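# Move SOC bottle from fridge bin to bench, close door

## Task

Find the bottle marked with the letters SOC among the four in the refrigerator's bin, lift it out and set it upright on the bench. The other three must still be upright inside the refrigerator, and the refrigerator door must end up closed. If no bottle carries SOC, take none out, close the door, and press the CALL key on the operator panel until it latches down.

## Robot and tools

Robot: two arms, left_arm and right_arm, each with six joints and a two-finger gripper, each riding its own carriage on one floor track. left_rail carries left_arm and is always the one toward +y; right_rail carries right_arm. These names do not match image sides.

Scene frame: fixed to the table, z = 0 at the table top and +z up, +x the direction the arms face, +y to their left. The track runs along y at x = 0 (y = 0 mid-track); the table starts at x = 0.17 m. Each arm base sits at x = 0, y = its carriage position_m, z = 0.04 m. Reported hand positions are in metres and may be a few cm off, more at long reach. The gripper's fingers point along its own +z and close along its y; end_effector_position is the point between closed pads. A camera block sticks out about 10 cm along gripper +x.

execute_actions(actions, cameras): actions is a list with one action object (empty list = just report state and images). An action may hold "rows", "steps", "until", and device keys left_rail / right_rail. "rows" is up to 15 rows, one per 1/30 s step. Every row is a single flat list of 18 numbers in [-1, 1] covering both arms: left_arm's six joint values (shoulder pan, shoulder lift, elbow, wrist 1, wrist 2, wrist 3), then its gripper position, force_limit, speed, then the same nine for right_arm. Joint values are offsets, not poses: they are measured from the Joint targets shown when the action began, not from the previous row; 1.0 equals 1.481 rad for the two shoulder joints and 2.222 rad for the other four. Sending the same offset again in a later call moves further. Stated joint ranges: elbow ±3.142 rad, all others ±6.283 rad; a request more than 0.010 rad past an end is refused. Gripper position is absolute: +1 fully open (140 mm), pads touch near -0.8, -1 closes until blocked. force_limit (-1 soft, about 14 N, up to +1 about 58 N) and speed (-1 about 30 mm/s, +1 about 250 mm/s) both start at +1; faster closes squeeze harder. To keep a gripper unchanged, resend its last three numbers; 0 is a real command. "steps" is 1-450 (default 15), at least the row count; after the last row arms keep heading to its target. "until" stops the action early on rail conditions, e.g. {"right_rail": {"position_status": ["!=", "moving"]}} or {"all": {"status": "ended"}}; numbers need a comparison (=, !=, <, <=, >, >=).

Rails: send {"left_rail": {"position_m": x}} (left -0.8 to 1.5 m, right_rail -1.5 to 0.8 m; absolute track place), optional speed_m_s 0.01-1 and acceleration_factor 0.1-1, or {"stop": true}. Then wait with an until on that rail. Keep the carriages at least 0.78 m apart. A drive carries the arm in its current pose and does not avoid obstacles; let it arrive before aiming the gripper at scene points.

move(target, speed, blend, stop_force, zero, blocking, cameras): target is one 18-number row, or a list of up to 15 rows, laid out exactly as above; all rows' joint numbers are offsets from the same Joint targets at the call's start. Joints move together along a path, so the hand traces a curve and nothing is avoided. speed is rad/s for the joint with most travel, 0.01-3.14, default 0.5 (one number or one per target). blend (rad) rounds corners in a list; 0 stops at each. stop_force (4-120 N) ends an arm's path when its wrist sensor feels that much push against the motion; use low speed with it; leave it out when lifting off something. zero (default true) re-zeroes before the move. blocking=false returns early; then call wait or stop before new rows or moves. The result adds a move: line (done, off_target, moving, held, fault; limits=held if steps were withheld).

wait(seconds 0-10), stop() (brakes a running move, not rails or fingers), zoom_image(camera, region [x0,y0,x1,y1] pixels, max 504x504; cameras cam_high, cam_low, cam_bench_left, cam_bench_mid, cam_bench_right, cam_left_wrist, cam_right_wrist, only ones in the newest images), zero_wrist_force(arm), finished_scene(scene 1).

Results: Joint positions / velocities per arm give the rail (m) then six joints (rad); Joint targets are the commanded angles that next offsets count from; joint torques include arm weight. Wrist force/torque are in the gripper's own axes. object_status: 0 moving, 1 blocked while opening, 2 blocked while closing (a grip), 3 reached requested position or pads met. position_measured is in counts (3 open, 230 pads touching). Notes like "joint sent to its limit", "joint command not followed" (clearance check altered the command), MOTOR HOT, and fault lines matter. Rail fields: position_status (moving, done, contact_stop, time_out, stopped, stopped_with_arm, stopped_for_other_arm, stopped_for_other_carriage) and position_answer (taken / not_taken).

Cautions: grip with the fingertip quarter of the pads; deeper grips can fold fingers and slip. Confirm object_status 2 after closing. Don't let anything fall or be set down off the table. Avoid hard hits on the fridge or door: about 150 N on an arm, or joint torques of 303/303/138/49.6/49.6/49.6 N m, stop that arm for 10 s. Arms are stiff, so aim only slightly past a contact. Never let the arms or grippers press on each other. Keep loads near the gripper centre, limit twisting, and avoid long stretched holds that heat motors.

Each tool is called after "Call:" as name(argument=value, ...), one argument or row to a line, values as JSON.

## Session

Call:
execute_actions(
  actions=[],
)

Scene clock: 0.00 s.
left_arm: end_effector_position=(+0.3563, +1.2645, +0.5790) position_measured=3 object_status=3 end_effector_quat_wxyz=(+0.000, +0.000, +1.000, +0.000) | right_arm: end_effector_position=(+0.3563, -1.2921, +0.5790) position_measured=3 object_status=3 end_effector_quat_wxyz=(+0.000, +0.000, +1.000, +0.000)
Joint positions: left_arm=[1.186 -0.281 -2.157 1.821 -1.235 -1.571 -0.281] | right_arm=[-1.371 -0.281 -2.157 1.821 -1.235 -1.571 -0.281]
Joint velocities: within noise
Joint torques (N m): no reading
Wrist force (N): no reading
Wrist torque (N m): no reading
Wrist force, peak (N): no reading
Joint targets: left_arm=[1.186 -0.281 -2.157 1.821 -1.235 -1.571 -0.281] | right_arm=[-1.371 -0.281 -2.157 1.821 -1.235 -1.571 -0.281]
Tool commands: left_gripper/position=+1.0 left_gripper/force_limit=+1.0 left_gripper/speed=+1.0 right_gripper/position=+1.0 right_gripper/force_limit=+1.0 right_gripper/speed=+1.0
left_rail: position_m=1.186 position_status=done
right_rail: position_m=-1.371 position_status=done

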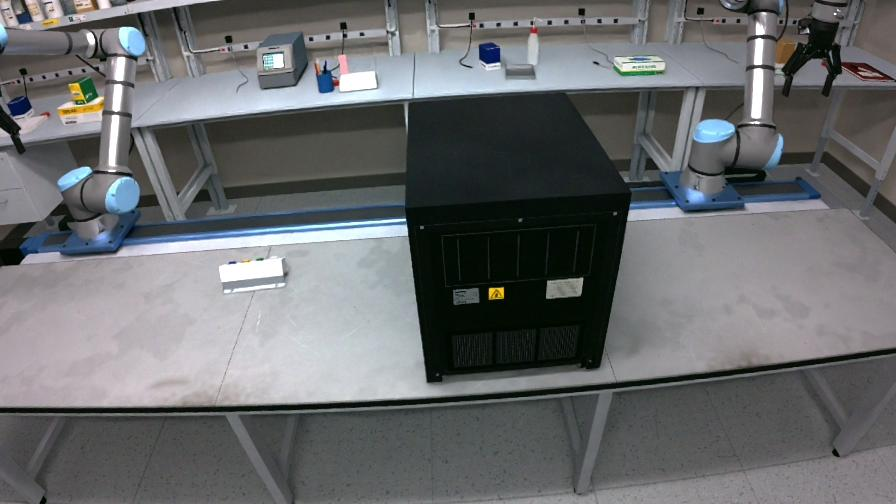

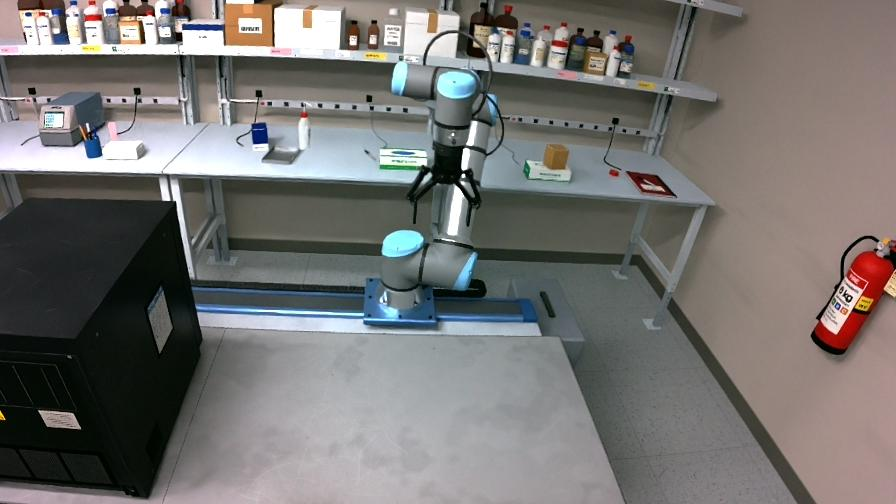

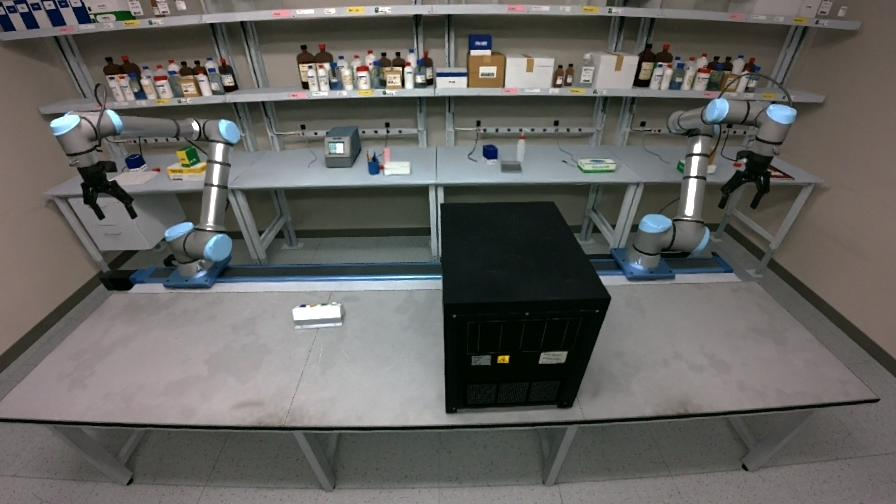

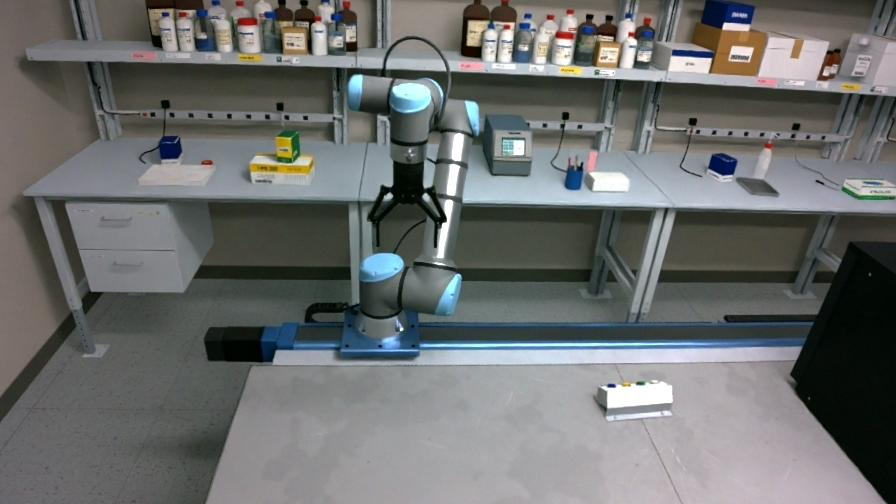

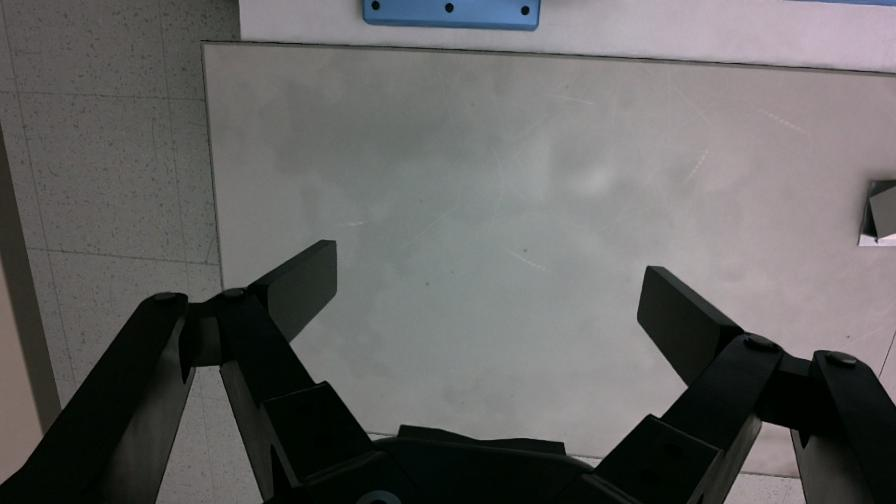

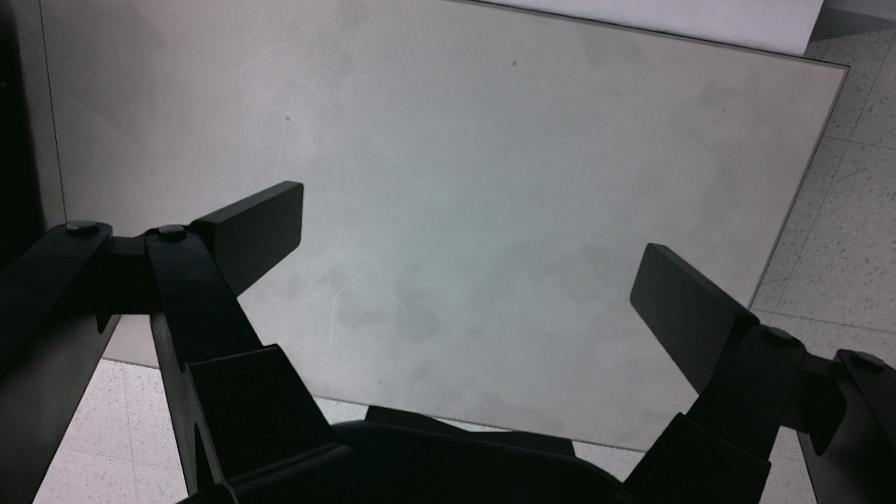

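Call:
move(
  target=[-0.95,0,0,0,0,0,1,1,1,0,0,0,0,0,0,1,1,1],
  speed=0.8,
  cameras=[],
)

Scene clock: 25.13 s.
left_arm: end_effector_position=(+0.1357, +0.8472, +0.5790) position_measured=3 object_status=3 end_effector_quat_wxyz=(+0.000, +0.647, +0.763, +0.000) | right_arm: end_effector_position=(+0.3563, -1.2921, +0.5790) position_measured=3 object_status=3 end_effector_quat_wxyz=(+0.000, +0.000, +1.000, +0.000)
Joint positions: left_arm=[1.186 -1.687 -2.157 1.821 -1.235 -1.571 -0.28] | right_arm=[-1.371 -0.281 -2.157 1.821 -1.235 -1.571 -0.28]
Joint torques (N m): left_arm=[-7.45 1.82 -46.44 -4.01 -0.22 -1] | right_arm=[0.75 1.75 -48.48 -4.89 -0.38 -0.74]
Wrist force (N): left_arm=[-0.3 -0.1 0.1] | right_arm=[0.3 0.2 0.3]
Wrist torque (N m): left_arm=[-0.03 0.06 -0.01] | right_arm=[0.04 -0.06 0.00]
Wrist force, peak (N): left_arm=[-0.3 -2.6 -0.2] | right_arm=[0.6 0.2 0.2]
Joint targets: left_arm=[1.186 -1.688 -2.157 1.821 -1.235 -1.571 -0.281] | right_arm=[-1.371 -0.281 -2.157 1.821 -1.235 -1.571 -0.281]
left_rail: position_m=1.186 position_status=done
right_rail: position_m=-1.371 position_status=done
move: done
No camera images: "cameras" was empty.

Call:
move(
  target=[
    [-0.492,0,0,0,0,0,1,1,1,0,0,0,0,0,0,1,1,1],
    [-0.492,0.608,-0.188,0.490,0.5225,0.833,1,1,1,0,0,0,0,0,0,1,1,1],
  ],
  speed=0.8,
  cameras=["cam_left_wrist","cam_bench_mid"],
)

Scene clock: 31.50 s.
left_arm: end_effector_position=(-0.1407, +0.4113, +0.5999) position_measured=3 object_status=3 end_effector_quat_wxyz=(+0.380, -0.380, +0.596, -0.596) | right_arm: end_effector_position=(+0.3563, -1.2921, +0.5790) position_measured=3 object_status=3 end_effector_quat_wxyz=(+0.000, +0.000, +1.000, +0.000)
Joint positions: left_arm=[1.186 -2.417 -1.256 1.403 -0.146 -0.41 1.57] | right_arm=[-1.371 -0.281 -2.157 1.821 -1.235 -1.571 -0.28]
Joint torques (N m): left_arm=[-4.22 -64.14 -49.85 5.23 2.69 2.54] | right_arm=[-0.88 -0.23 -48.5 -5.24 -0.24 -0.37]
Wrist force (N): left_arm=[-0.4 -0.3 0.3] | right_arm=[0.2 0.0 0.3]
Wrist torque (N m): left_arm=[-0.16 0.16 0.10] | right_arm=[0.01 -0.06 0.00]
Wrist force, peak (N): left_arm=[-0.6 -2.4 -0.4] | right_arm=[0.4 0.2 0.4]
Joint targets: left_arm=[1.186 -2.417 -1.256 1.403 -0.146 -0.410 1.570] | right_arm=[-1.371 -0.281 -2.157 1.821 -1.235 -1.571 -0.281]
left_rail: position_m=1.186 position_status=done
right_rail: position_m=-1.371 position_status=done
move: done
Images, in order (width x height): cam_bench_mid 896x504, cam_left_wrist 896x504.

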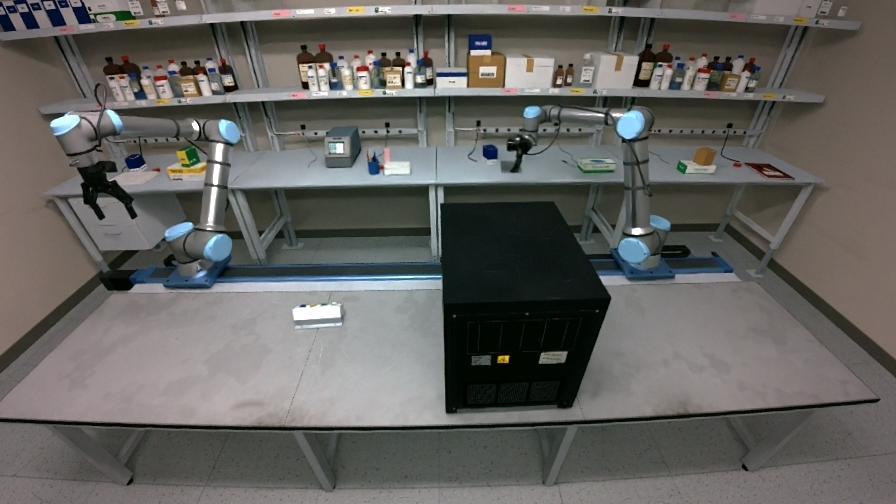

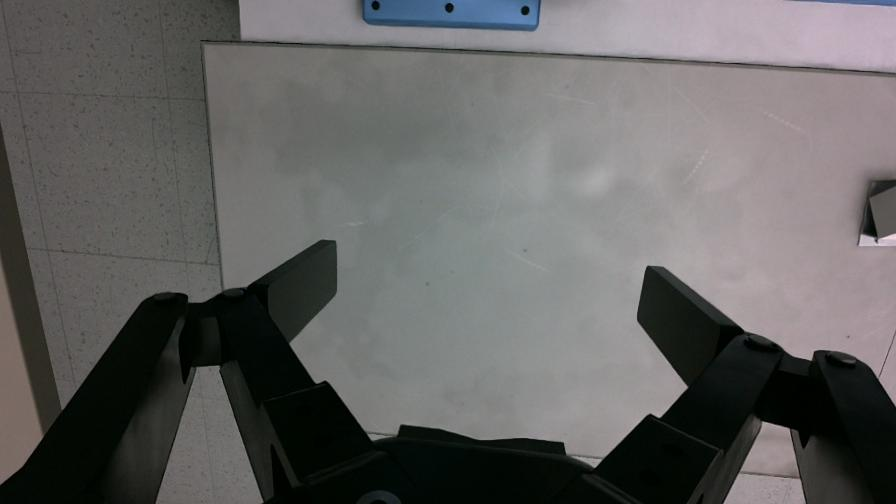

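Call:
wait(
  seconds=0,
  cameras=["cam_right_wrist"],
)

Scene clock: 32.33 s.
left_arm: end_effector_position=(-0.1408, +0.4112, +0.5998) position_measured=3 object_status=3 end_effector_quat_wxyz=(+0.380, -0.380, +0.596, -0.596) | right_arm: end_effector_position=(+0.3563, -1.2921, +0.5790) position_measured=3 object_status=3 end_effector_quat_wxyz=(+0.000, +0.000, +1.000, +0.000)
Joint positions: left_arm=[1.186 -2.417 -1.256 1.403 -0.146 -0.41 1.57] | right_arm=[-1.371 -0.281 -2.157 1.821 -1.235 -1.571 -0.28]
Joint torques (N m): left_arm=[1.31 -60.02 -50.84 4.33 2.77 2.07] | right_arm=[-0.79 -0.01 -48.01 -4.99 -0.29 -0.58]
Wrist force (N): left_arm=[-0.7 -0.4 0.7] | right_arm=[0.4 -0.2 -0.1]
Wrist torque (N m): left_arm=[-0.17 0.23 0.10] | right_arm=[-0.04 -0.08 0.00]
Wrist force, peak (N): left_arm=[-0.7 -0.4 0.7] | right_arm=[0.6 0.1 -0.1]
Joint targets: left_arm=[1.186 -2.417 -1.256 1.403 -0.146 -0.410 1.570] | right_arm=[-1.371 -0.281 -2.157 1.821 -1.235 -1.571 -0.281]
Tool commands: left_gripper/position=+1.0 left_gripper/force_limit=+1.0 left_gripper/speed=+1.0 right_gripper/position=+1.0 right_gripper/force_limit=+1.0 right_gripper/speed=+1.0
left_rail: position_m=1.186 position_status=done
right_rail: position_m=-1.371 position_status=done
Images, in order (width x height): cam_right_wrist 896x504.

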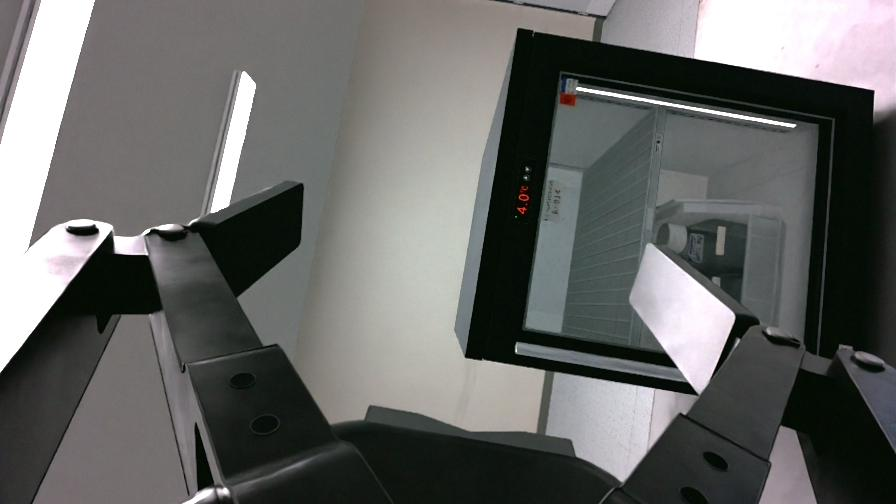

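Call:
move(
  target=[0,0,0,0,0,-0.7065,1,1,1,0,0,0,0,0,0,1,1,1],
  speed=0.8,
  cameras=["cam_right_wrist"],
)

Call:
zoom_image(
  camera="cam_right_wrist",
  region=[300, 50, 650, 400],
)

Scene clock: 38.53 s.
left_arm: end_effector_position=(-0.1408, +0.4112, +0.5998) position_measured=3 object_status=3 end_effector_quat_wxyz=(+0.152, +0.690, -0.153, +0.691) | right_arm: end_effector_position=(+0.3563, -1.2921, +0.5790) position_measured=3 object_status=3 end_effector_quat_wxyz=(+0.000, +0.000, +1.000, +0.000)
Joint positions: left_arm=[1.186 -2.417 -1.256 1.403 -0.146 -0.41 0.001] | right_arm=[-1.371 -0.281 -2.157 1.821 -1.235 -1.571 -0.28]
Joint torques (N m): left_arm=[9.31 -59.51 -49.7 4.09 2.73 -2.61] | right_arm=[0.11 -1.16 -48.29 -5 -0.45 -0.62]
Wrist force (N): left_arm=[-1.8 0.1 0.2] | right_arm=[0.1 0.2 0.2]
Wrist torque (N m): left_arm=[0.29 0.43 -0.18] | right_arm=[0.04 -0.02 -0.01]
Wrist force, peak (N): left_arm=[-1.9 0.0 0.5] | right_arm=[0.5 0.1 0.5]
Joint targets: left_arm=[1.186 -2.417 -1.256 1.403 -0.146 -0.410 0.001] | right_arm=[-1.371 -0.281 -2.157 1.821 -1.235 -1.571 -0.281]
left_rail: position_m=1.186 position_status=done
right_rail: position_m=-1.371 position_status=done
move: done
Images, in order (width x height): cam_right_wrist 896x504.

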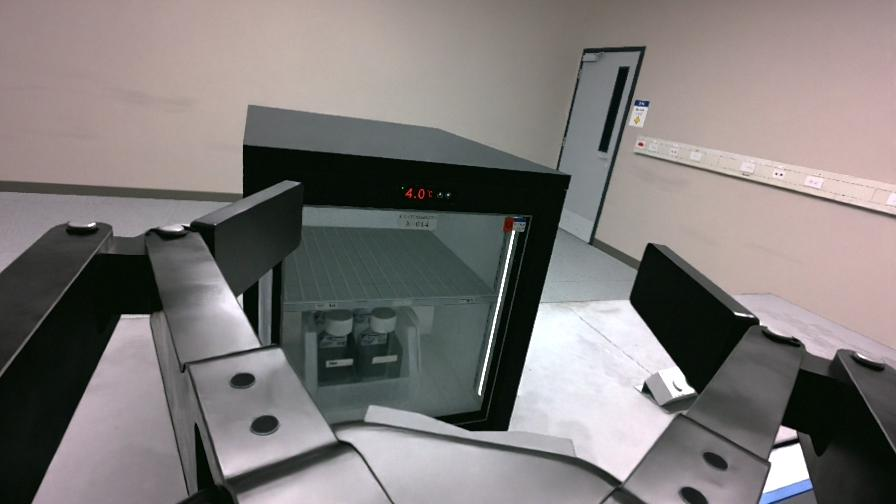

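Scaled by 1.440 from the camera's 896x504 image, which has a finer 1280x720 frame.

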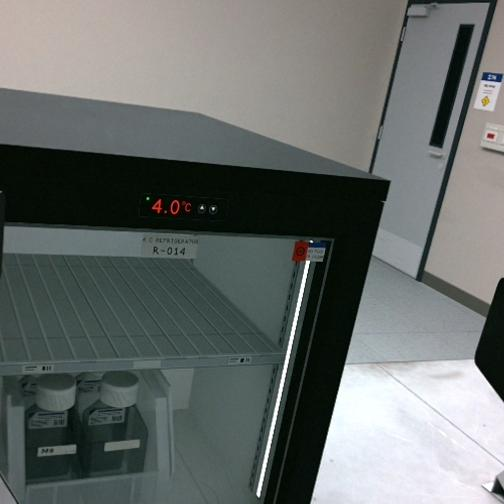

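Call:
execute_actions(
  actions=[
    {"left_rail":{"position_m":1.436,"speed_m_s":0.3},"steps":200,"until":{"left_rail":{"position_status":["!=","moving"]}}},
  ],
  cameras=["cam_right_wrist"],
)

Call:
zoom_image(
  camera="cam_right_wrist",
  region=[360, 80, 700, 420],
)

Scene clock: 44.17 s.
left_arm: end_effector_position=(-0.1408, +0.6612, +0.5998) position_measured=3 object_status=3 end_effector_quat_wxyz=(+0.152, +0.690, -0.153, +0.691) | right_arm: end_effector_position=(+0.3563, -1.2921, +0.5790) position_measured=3 object_status=3 end_effector_quat_wxyz=(+0.000, +0.000, +1.000, +0.000)
Joint positions: left_arm=[1.436 -2.417 -1.256 1.403 -0.146 -0.41 0.001] | right_arm=[-1.371 -0.281 -2.157 1.821 -1.235 -1.571 -0.28]
Joint torques (N m): left_arm=[5.14 -97.54 -42.31 4.13 2.08 -2.73] | right_arm=[0.14 -1.77 -47.63 -5.17 -0.64 -0.66]
Wrist force (N): left_arm=[-1.7 0.2 0.3] | right_arm=[0.0 0.1 -0.1]
Wrist torque (N m): left_arm=[0.31 0.41 -0.18] | right_arm=[0.02 -0.02 0.00]
Wrist force, peak (N): left_arm=[-1.8 2.3 1.1] | right_arm=[0.5 0.4 0.0]
Joint targets: left_arm=[1.436 -2.417 -1.256 1.403 -0.146 -0.410 0.001] | right_arm=[-1.371 -0.281 -2.157 1.821 -1.235 -1.571 -0.281]
Tool commands: left_gripper/position=+1.0 left_gripper/force_limit=+1.0 left_gripper/speed=+1.0 right_gripper/position=+1.0 right_gripper/force_limit=+1.0 right_gripper/speed=+1.0
left_rail: position_m=1.436 speed_m_s=0.30 position_status=done
right_rail: position_m=-1.371 position_status=done
Images, in order (width x height): cam_right_wrist 896x504.

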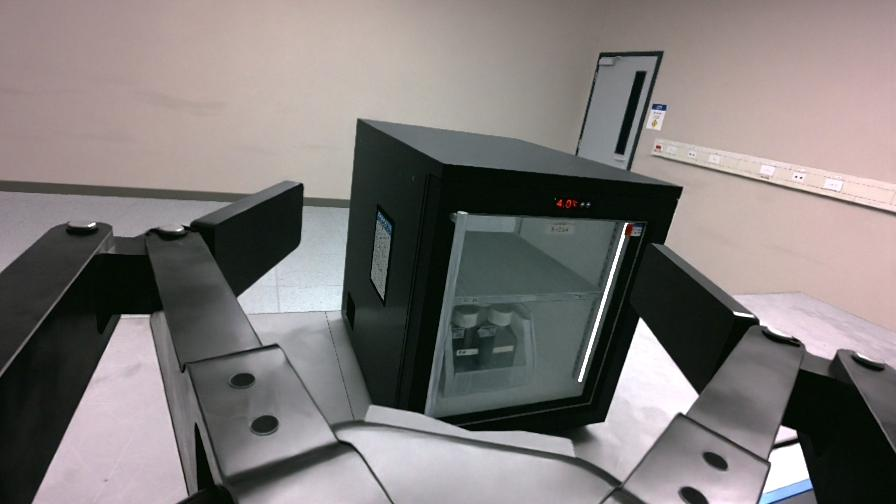

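Scaled by 1.482 from the camera's 896x504 image, which has a finer 1280x720 frame.

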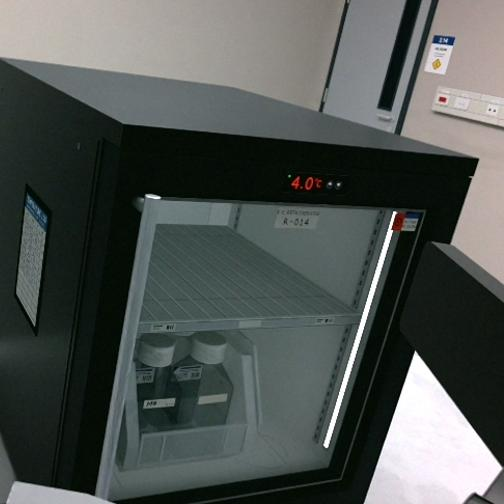

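Call:
execute_actions(
  actions=[
    {"left_rail":{"position_m":1.5,"speed_m_s":0.5},"right_rail":{"position_m":-0.6,"speed_m_s":0.5},"steps":200,"until":{"all":{"status":"ended"}}},
  ],
  cameras=[],
)

Call:
move(
  target=[
    [0,-0.224,0.173,-0.024,0.118,0,1,1,1,-0.569,0,0,0,0,0,1,1,1],
    [0,-0.224,0.173,-0.024,0.118,0,1,1,1,-0.569,0.396,-0.8195,-0.164,0.392,0.126,1,1,1],
    [0,-0.224,0.173,-0.024,0.118,0,1,1,1,-0.569,-0.071,-1,-0.736,0.751,0.126,1,1,1],
  ],
  speed=0.9,
  blend=0.1,
  cameras=["cam_bench_mid"],
)

Scene clock: 72.40 s.
left_arm: end_effector_position=(-0.1408, +0.7252, +0.5998) position_measured=3 object_status=3 end_effector_quat_wxyz=(+0.152, +0.690, -0.153, +0.691) | right_arm: end_effector_position=(+0.3563, -0.5214, +0.5790) position_measured=3 object_status=3 end_effector_quat_wxyz=(+0.000, +0.000, +1.000, +0.000)
Joint positions: left_arm=[1.5 -2.417 -1.256 1.403 -0.146 -0.41 0.001] | right_arm=[-0.6 -0.281 -2.157 1.821 -1.235 -1.571 -0.281]
Joint torques (N m): left_arm=[-4.12 -61.57 -36.9 0.93 1.1 -2.56] | right_arm=[-1.76 -4.55 -47.81 -4.95 -0.7 -0.64]
Wrist force (N): left_arm=[-1.3 0.0 0.4] | right_arm=[0.4 0.3 0.0]
Wrist torque (N m): left_arm=[0.28 0.31 -0.19] | right_arm=[0.06 -0.08 0.00]
Wrist force, peak (N): left_arm=[-1.5 2.5 1.3] | right_arm=[0.0 -2.7 0.4]
Joint targets: left_arm=[1.500 -2.417 -1.256 1.403 -0.146 -0.410 0.001] | right_arm=[-0.600 -0.281 -2.157 1.821 -1.235 -1.571 -0.281]
Tool commands: left_gripper/position=+1.0 left_gripper/force_limit=+1.0 left_gripper/speed=+1.0 right_gripper/position=+1.0 right_gripper/force_limit=+1.0 right_gripper/speed=+1.0
left_rail: position_m=1.500 speed_m_s=0.50 position_status=done
right_rail: position_m=-0.600 speed_m_s=0.50 position_status=done
No camera images: "cameras" was empty.

Scene clock: 78.27 s.
left_arm: end_effector_position=(-0.0350, +0.7862, +0.6001) position_measured=3 object_status=3 end_effector_quat_wxyz=(+0.242, +0.664, -0.242, +0.665) | right_arm: end_effector_position=(+0.0494, +0.4831, +0.8460) position_measured=3 object_status=3 end_effector_quat_wxyz=(-0.364, +0.718, -0.135, +0.578)
Joint positions: left_arm=[1.5 -2.417 -1.588 1.788 -0.2 -0.148 0.001] | right_arm=[-0.6 -1.123 -2.262 -0.401 -2.87 0.098 -0.001]
Joint torques (N m): left_arm=[-1.11 -66.58 -35.05 -3.07 2.37 -2.52] | right_arm=[11.08 93.88 35.55 0.56 0.73 2.94]
Wrist force (N): left_arm=[-1.6 -0.2 0.2] | right_arm=[-0.5 2.4 -1.6]
Wrist torque (N m): left_arm=[0.21 0.38 -0.18] | right_arm=[0.58 0.30 -0.32]
Wrist force, peak (N): left_arm=[-2.2 1.1 -0.2] | right_arm=[-8.0 5.8 -1.3]
Joint targets: left_arm=[1.500 -2.417 -1.588 1.788 -0.200 -0.148 0.001] | right_arm=[-0.600 -1.123 -2.262 -0.401 -2.870 0.098 -0.001]
left_rail: position_m=1.500 speed_m_s=0.50 position_status=done
right_rail: position_m=-0.600 speed_m_s=0.50 position_status=done
move: done
Images, in order (width x height): cam_bench_mid 896x504.

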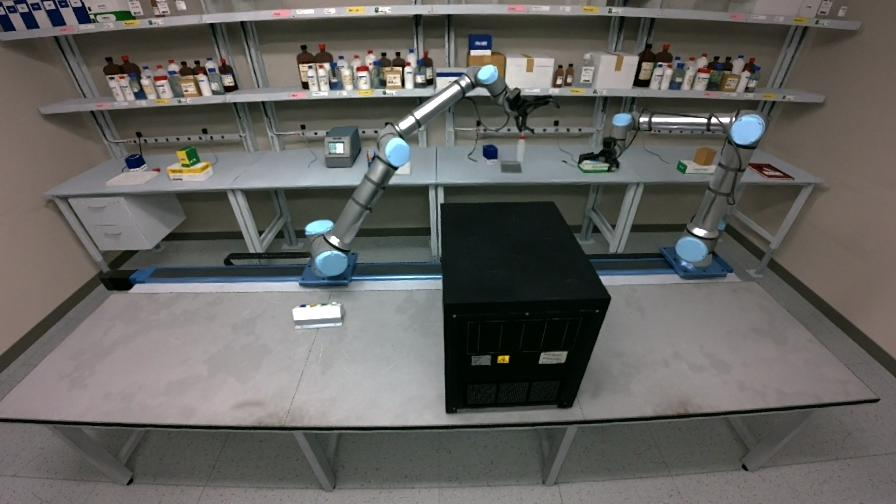

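Call:
move(
  target=[0,0,0,0,0,0,1,1,1,0,0,-0.337,0,0,0,1,1,1],
  speed=0.5,
  cameras=["cam_left_wrist","cam_right_wrist"],
)

Scene clock: 81.90 s.
left_arm: end_effector_position=(-0.0350, +0.7862, +0.6001) position_measured=3 object_status=3 end_effector_quat_wxyz=(+0.242, +0.664, -0.242, +0.665) | right_arm: end_effector_position=(+0.0696, +0.4409, +0.4205) position_measured=3 object_status=3 end_effector_quat_wxyz=(-0.123, +0.696, +0.123, +0.696)
Joint positions: left_arm=[1.5 -2.417 -1.588 1.788 -0.2 -0.148 0.001] | right_arm=[-0.6 -1.123 -2.262 -1.149 -2.87 0.098 -0.001]
Joint torques (N m): left_arm=[2.29 -65.92 -34.95 -3.14 2.78 -2.31] | right_arm=[12.63 123.78 36.18 0.92 0.19 2.68]
Wrist force (N): left_arm=[-1.9 -0.1 0.5] | right_arm=[-0.5 2.2 -2.4]
Wrist torque (N m): left_arm=[0.23 0.45 -0.18] | right_arm=[0.49 0.27 -0.20]
Wrist force, peak (N): left_arm=[-2.1 0.1 0.2] | right_arm=[-3.0 3.1 -2.3]
Joint targets: left_arm=[1.500 -2.417 -1.588 1.788 -0.200 -0.148 0.001] | right_arm=[-0.600 -1.123 -2.262 -1.150 -2.870 0.098 -0.001]
left_rail: position_m=1.500 speed_m_s=0.50 position_status=done
right_rail: position_m=-0.600 speed_m_s=0.50 position_status=done
move: done
Images, in order (width x height): cam_left_wrist 896x504, cam_right_wrist 896x504.

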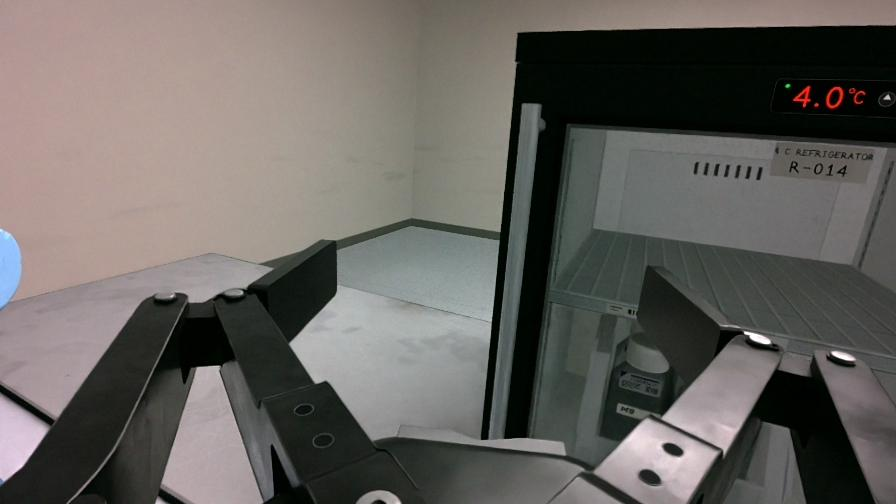

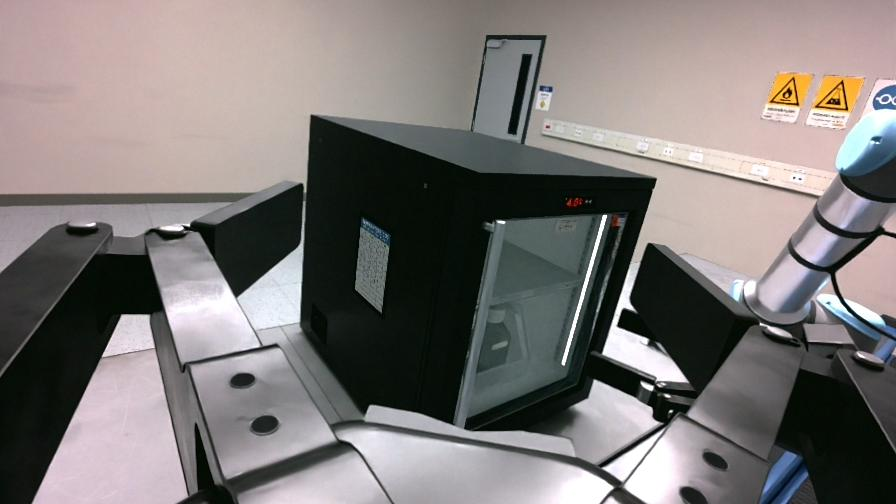

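Call:
move(
  target=[0,0,0,0,0,0,1,1,1,-0.0425,-0.0072,0.0079,-0.0036,-0.028,0,1,1,1],
  speed=0.3,
  cameras=[],
)

Call:
execute_actions(
  actions=[
    {"right_rail":{"position_m":-0.625,"speed_m_s":0.2},"steps":200,"until":{"all":{"status":"ended"}}},
  ],
  cameras=["cam_left_wrist","cam_right_wrist"],
)

Call:
zoom_image(
  camera="cam_right_wrist",
  region=[400, 180, 720, 480],
)

Scene clock: 88.83 s.
left_arm: end_effector_position=(-0.0350, +0.7862, +0.6001) position_measured=3 object_status=3 end_effector_quat_wxyz=(+0.242, +0.664, -0.242, +0.665) | right_arm: end_effector_position=(+0.1258, +0.4599, +0.4200) position_measured=3 object_status=3 end_effector_quat_wxyz=(-0.122, +0.696, +0.123, +0.696) end_effector_velocity=(+0.001, +0.002, +0.000) end_effector_angular_velocity=(-0.001, +0.000, +0.003)
Joint positions: left_arm=[1.5 -2.417 -1.588 1.788 -0.2 -0.148 0.001] | right_arm=[-0.6 -1.186 -2.273 -1.132 -2.878 0.036 -0.001]
Joint velocities: left_arm=[within noise] | right_arm=[0 -0.002 -0.001 0.001 0 -0.005 0]
Joint torques (N m): left_arm=[4.35 -65.54 -34.97 -3.05 2.92 -1.87] | right_arm=[-15.95 96.07 51.47 -2.88 -3.02 2.52]
Wrist force (N): left_arm=[-1.5 -0.2 0.5] | right_arm=[-0.3 2.1 -2.1]
Wrist torque (N m): left_arm=[0.22 0.38 -0.18] | right_arm=[0.52 0.18 -0.16]
Wrist force, peak (N): left_arm=[-2.1 0.1 0.5] | right_arm=[-0.7 1.8 -3.7]
Joint targets: left_arm=[1.500 -2.417 -1.588 1.788 -0.200 -0.148 0.001] | right_arm=[-0.600 -1.186 -2.273 -1.132 -2.878 0.036 -0.001]
left_rail: position_m=1.500 speed_m_s=0.50 position_status=done
right_rail: position_m=-0.600 speed_m_s=0.50 position_status=done
move: done
No camera images: "cameras" was empty.

Scene clock: 89.40 s.
left_arm: end_effector_position=(-0.0350, +0.7862, +0.6001) position_measured=3 object_status=3 end_effector_quat_wxyz=(+0.242, +0.664, -0.242, +0.665) | right_arm: end_effector_position=(+0.1261, +0.4350, +0.4199) position_measured=3 object_status=3 end_effector_quat_wxyz=(-0.122, +0.696, +0.123, +0.696)
Joint positions: left_arm=[1.5 -2.417 -1.588 1.788 -0.2 -0.148 0.001] | right_arm=[-0.625 -1.186 -2.273 -1.132 -2.878 0.036 -0.001]
Joint torques (N m): left_arm=[7.43 -65.47 -35.67 -2.89 2.86 -2.18] | right_arm=[-18.18 111.81 47.62 -1.44 -2.56 2.72]
Wrist force (N): left_arm=[-1.9 -0.3 0.5] | right_arm=[-0.2 1.9 -2.1]
Wrist torque (N m): left_arm=[0.20 0.45 -0.18] | right_arm=[0.48 0.16 -0.16]
Wrist force, peak (N): left_arm=[-1.9 0.0 0.6] | right_arm=[-0.5 4.3 -2.8]
Joint targets: left_arm=[1.500 -2.417 -1.588 1.788 -0.200 -0.148 0.001] | right_arm=[-0.625 -1.186 -2.273 -1.132 -2.878 0.036 -0.001]
Tool commands: left_gripper/position=+1.0 left_gripper/force_limit=+1.0 left_gripper/speed=+1.0 right_gripper/position=+1.0 right_gripper/force_limit=+1.0 right_gripper/speed=+1.0
left_rail: position_m=1.500 speed_m_s=0.50 position_status=done
right_rail: position_m=-0.625 speed_m_s=0.20 position_status=done
Images, in order (width x height): cam_left_wrist 896x504, cam_right_wrist 896x504.

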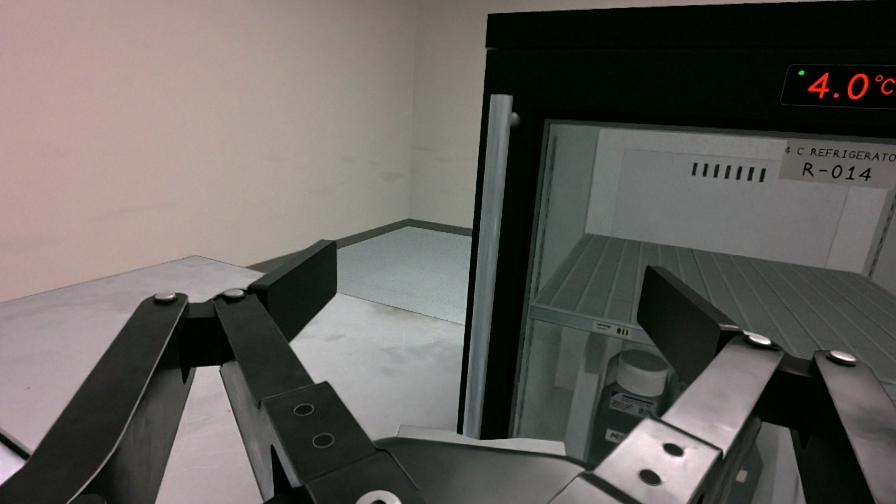

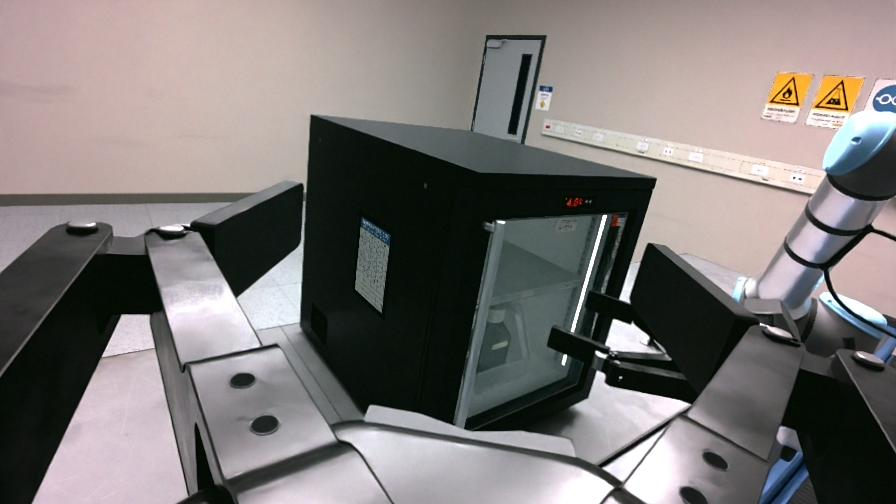

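Scaled by 1.575 from the camera's 896x504 image, which has a finer 1280x720 frame.

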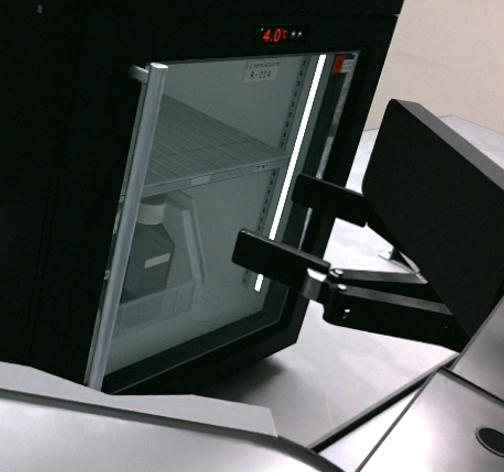

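Call:
execute_actions(
  actions=[
    {"rows":[[0,0,0,0,0,0,1,1,1,0,0,0,0,0,0,-0.08,-1,0]],"steps":45},
  ],
  cameras=["cam_left_wrist","cam_right_wrist"],
)

Call:
zoom_image(
  camera="cam_right_wrist",
  region=[400, 180, 720, 480],
)

Scene clock: 97.63 s.
left_arm: end_effector_position=(-0.0350, +0.7862, +0.6001) position_measured=3 object_status=3 end_effector_quat_wxyz=(+0.242, +0.664, -0.242, +0.665) | right_arm: end_effector_position=(+0.1262, +0.4350, +0.4200) position_measured=139 object_status=3 end_effector_quat_wxyz=(-0.122, +0.696, +0.123, +0.696)
Joint positions: left_arm=[1.5 -2.417 -1.588 1.788 -0.2 -0.148 0.001] | right_arm=[-0.625 -1.186 -2.273 -1.132 -2.878 0.036 -0.001]
Joint torques (N m): left_arm=[10.97 -66 -38.11 -3.68 2.84 -1.81] | right_arm=[-17.99 126.83 38.31 2.5 -2.54 2.27]
Wrist force (N): left_arm=[-1.5 0.1 0.5] | right_arm=[-0.2 2.1 -2.0]
Wrist torque (N m): left_arm=[0.29 0.38 -0.18] | right_arm=[0.52 0.10 -0.16]
Wrist force, peak (N): left_arm=[-2.2 0.1 0.2] | right_arm=[-0.4 1.9 -2.6]
Joint targets: left_arm=[1.500 -2.417 -1.588 1.788 -0.200 -0.148 0.001] | right_arm=[-0.625 -1.186 -2.273 -1.132 -2.878 0.036 -0.001]
left_rail: position_m=1.500 speed_m_s=0.50 position_status=done
right_rail: position_m=-0.625 speed_m_s=0.20 position_status=done
Images, in order (width x height): cam_left_wrist 896x504, cam_right_wrist 896x504.

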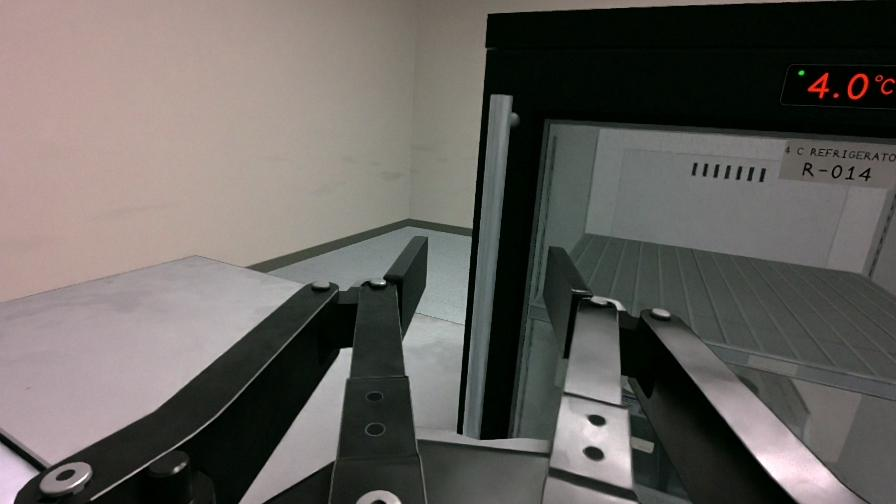

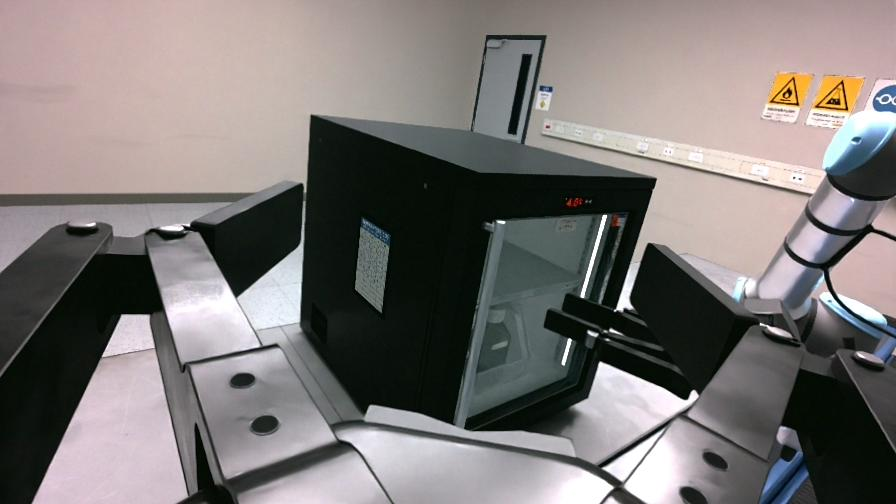

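Scaled by 1.575 from the camera's 896x504 image, which has a finer 1280x720 frame.

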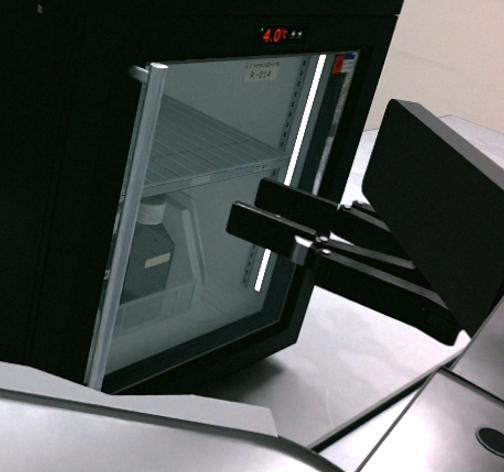

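Call:
move(
  target=[0,0,0,0,0,0,1,1,1,-0.0429,-0.0126,0.0144,-0.0062,-0.0287,0,-0.08,-1,0],
  speed=0.1,
  stop_force=15,
  cameras=["cam_left_wrist","cam_right_wrist"],
)

Call:
zoom_image(
  camera="cam_right_wrist",
  region=[400, 180, 720, 480],
)

Scene clock: 102.40 s.
left_arm: end_effector_position=(-0.0350, +0.7862, +0.6001) position_measured=3 object_status=3 end_effector_quat_wxyz=(+0.242, +0.664, -0.242, +0.665) | right_arm: end_effector_position=(+0.1831, +0.4554, +0.4199) position_measured=139 object_status=3 end_effector_quat_wxyz=(-0.122, +0.696, +0.123, +0.696)
Joint positions: left_arm=[1.5 -2.417 -1.588 1.788 -0.2 -0.148 0.001] | right_arm=[-0.625 -1.25 -2.291 -1.1 -2.892 -0.028 -0.001]
Joint torques (N m): left_arm=[11.02 -64.57 -35.34 -3.05 2.52 -1.28] | right_arm=[-18.11 95.96 52.02 -3.04 -3.32 2.1]
Wrist force (N): left_arm=[-1.6 -0.2 0.5] | right_arm=[-0.1 1.9 -2.1]
Wrist torque (N m): left_arm=[0.21 0.39 -0.18] | right_arm=[0.48 0.15 -0.14]
Wrist force, peak (N): left_arm=[-2.1 0.1 0.3] | right_arm=[-0.5 1.8 -3.3]
Joint targets: left_arm=[1.500 -2.417 -1.588 1.788 -0.200 -0.148 0.001] | right_arm=[-0.625 -1.250 -2.291 -1.100 -2.892 -0.028 -0.001]
left_rail: position_m=1.500 speed_m_s=0.50 position_status=done
right_rail: position_m=-0.625 speed_m_s=0.20 position_status=done
move: done
Images, in order (width x height): cam_left_wrist 896x504, cam_right_wrist 896x504.

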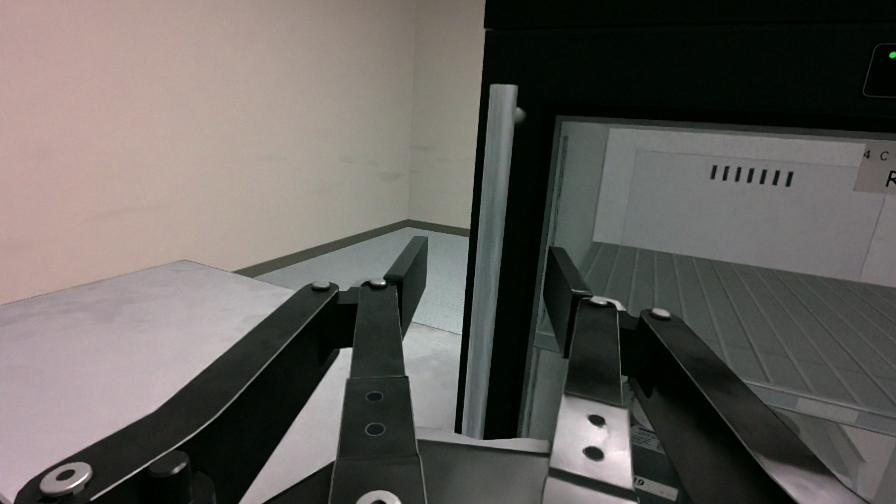

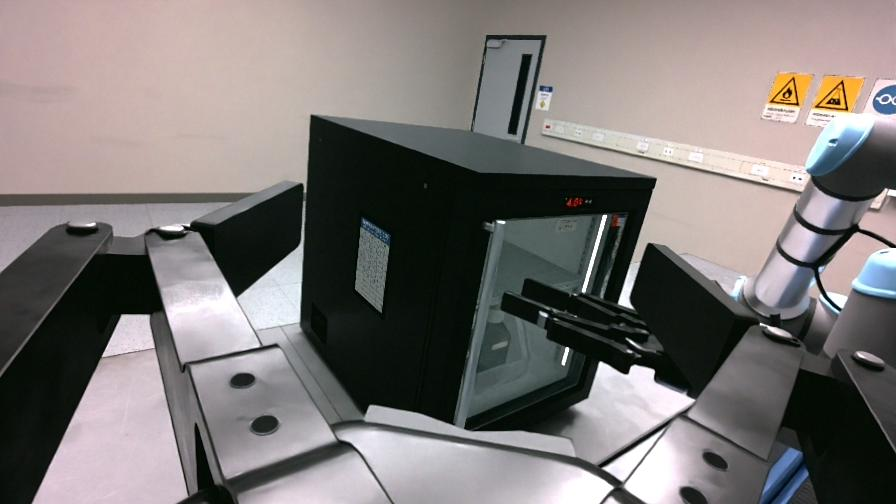

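Scaled by 1.575 from the camera's 896x504 image, which has a finer 1280x720 frame.

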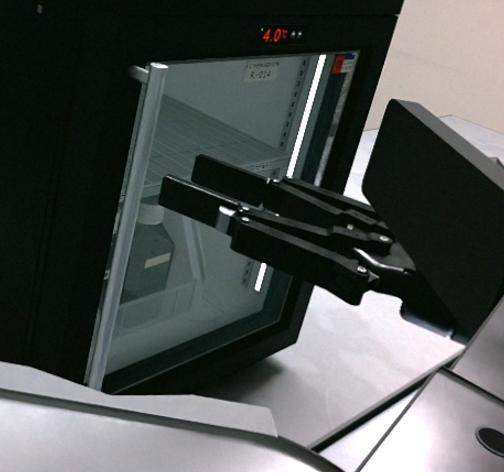

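Call:
move(
  target=[0,0,0,0,0,0,1,1,1,-0.0310,-0.0129,0.0146,-0.0061,-0.0208,0,-0.08,-1,0],
  speed=0.06,
  stop_force=12,
  cameras=["cam_left_wrist","cam_right_wrist"],
)

Call:
zoom_image(
  camera="cam_right_wrist",
  region=[400, 180, 720, 480],
)

Scene clock: 107.30 s.
left_arm: end_effector_position=(-0.0350, +0.7862, +0.6001) position_measured=3 object_status=3 end_effector_quat_wxyz=(+0.242, +0.664, -0.242, +0.665) | right_arm: end_effector_position=(+0.2246, +0.4709, +0.4194) position_measured=139 object_status=3 end_effector_quat_wxyz=(-0.122, +0.696, +0.123, +0.696)
Joint positions: left_arm=[1.5 -2.417 -1.588 1.788 -0.2 -0.148 0.001] | right_arm=[-0.625 -1.296 -2.31 -1.068 -2.906 -0.074 -0.001]
Joint torques (N m): left_arm=[11.51 -63.11 -35.26 -3.07 2.89 -1.63] | right_arm=[-16.98 97.29 52.4 -2.43 -3.17 1.64]
Wrist force (N): left_arm=[-1.9 -0.1 0.4] | right_arm=[0.0 1.7 -1.5]
Wrist torque (N m): left_arm=[0.25 0.45 -0.18] | right_arm=[0.37 0.13 -0.09]
Wrist force, peak (N): left_arm=[-2.2 0.0 0.3] | right_arm=[-0.1 2.0 -2.4]
Joint targets: left_arm=[1.500 -2.417 -1.588 1.788 -0.200 -0.148 0.001] | right_arm=[-0.625 -1.296 -2.310 -1.068 -2.906 -0.074 -0.001]
left_rail: position_m=1.500 speed_m_s=0.50 position_status=done
right_rail: position_m=-0.625 speed_m_s=0.20 position_status=done
move: done
Images, in order (width x height): cam_left_wrist 896x504, cam_right_wrist 896x504.

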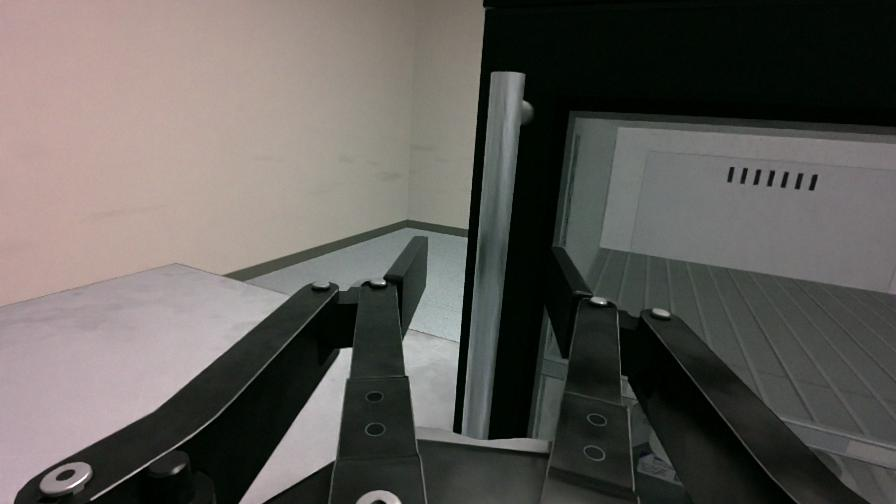

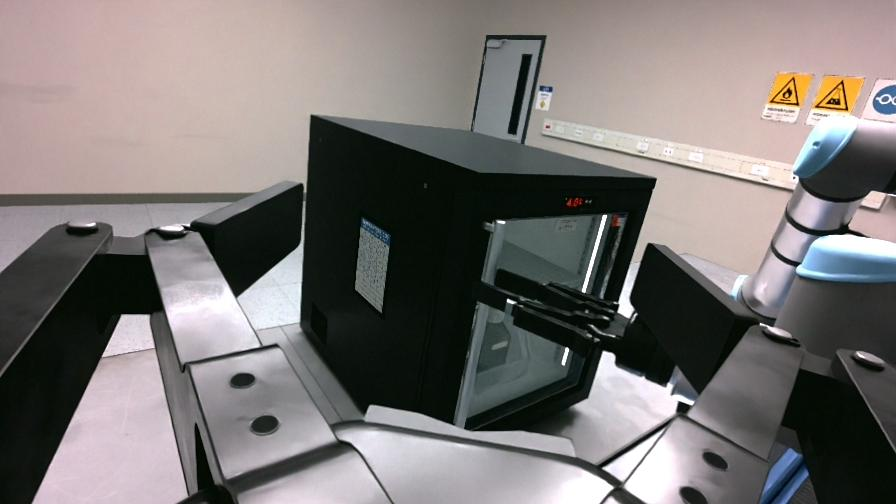

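Scaled by 1.575 from the camera's 896x504 image, which has a finer 1280x720 frame.

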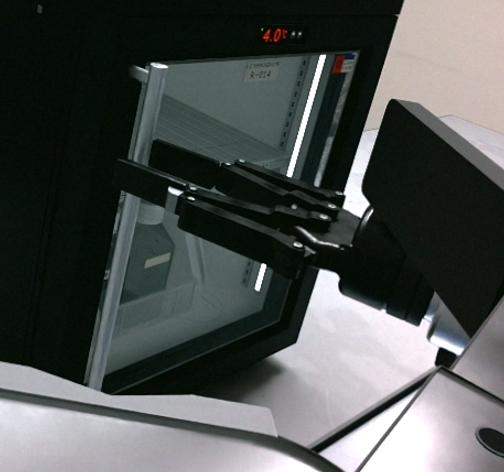

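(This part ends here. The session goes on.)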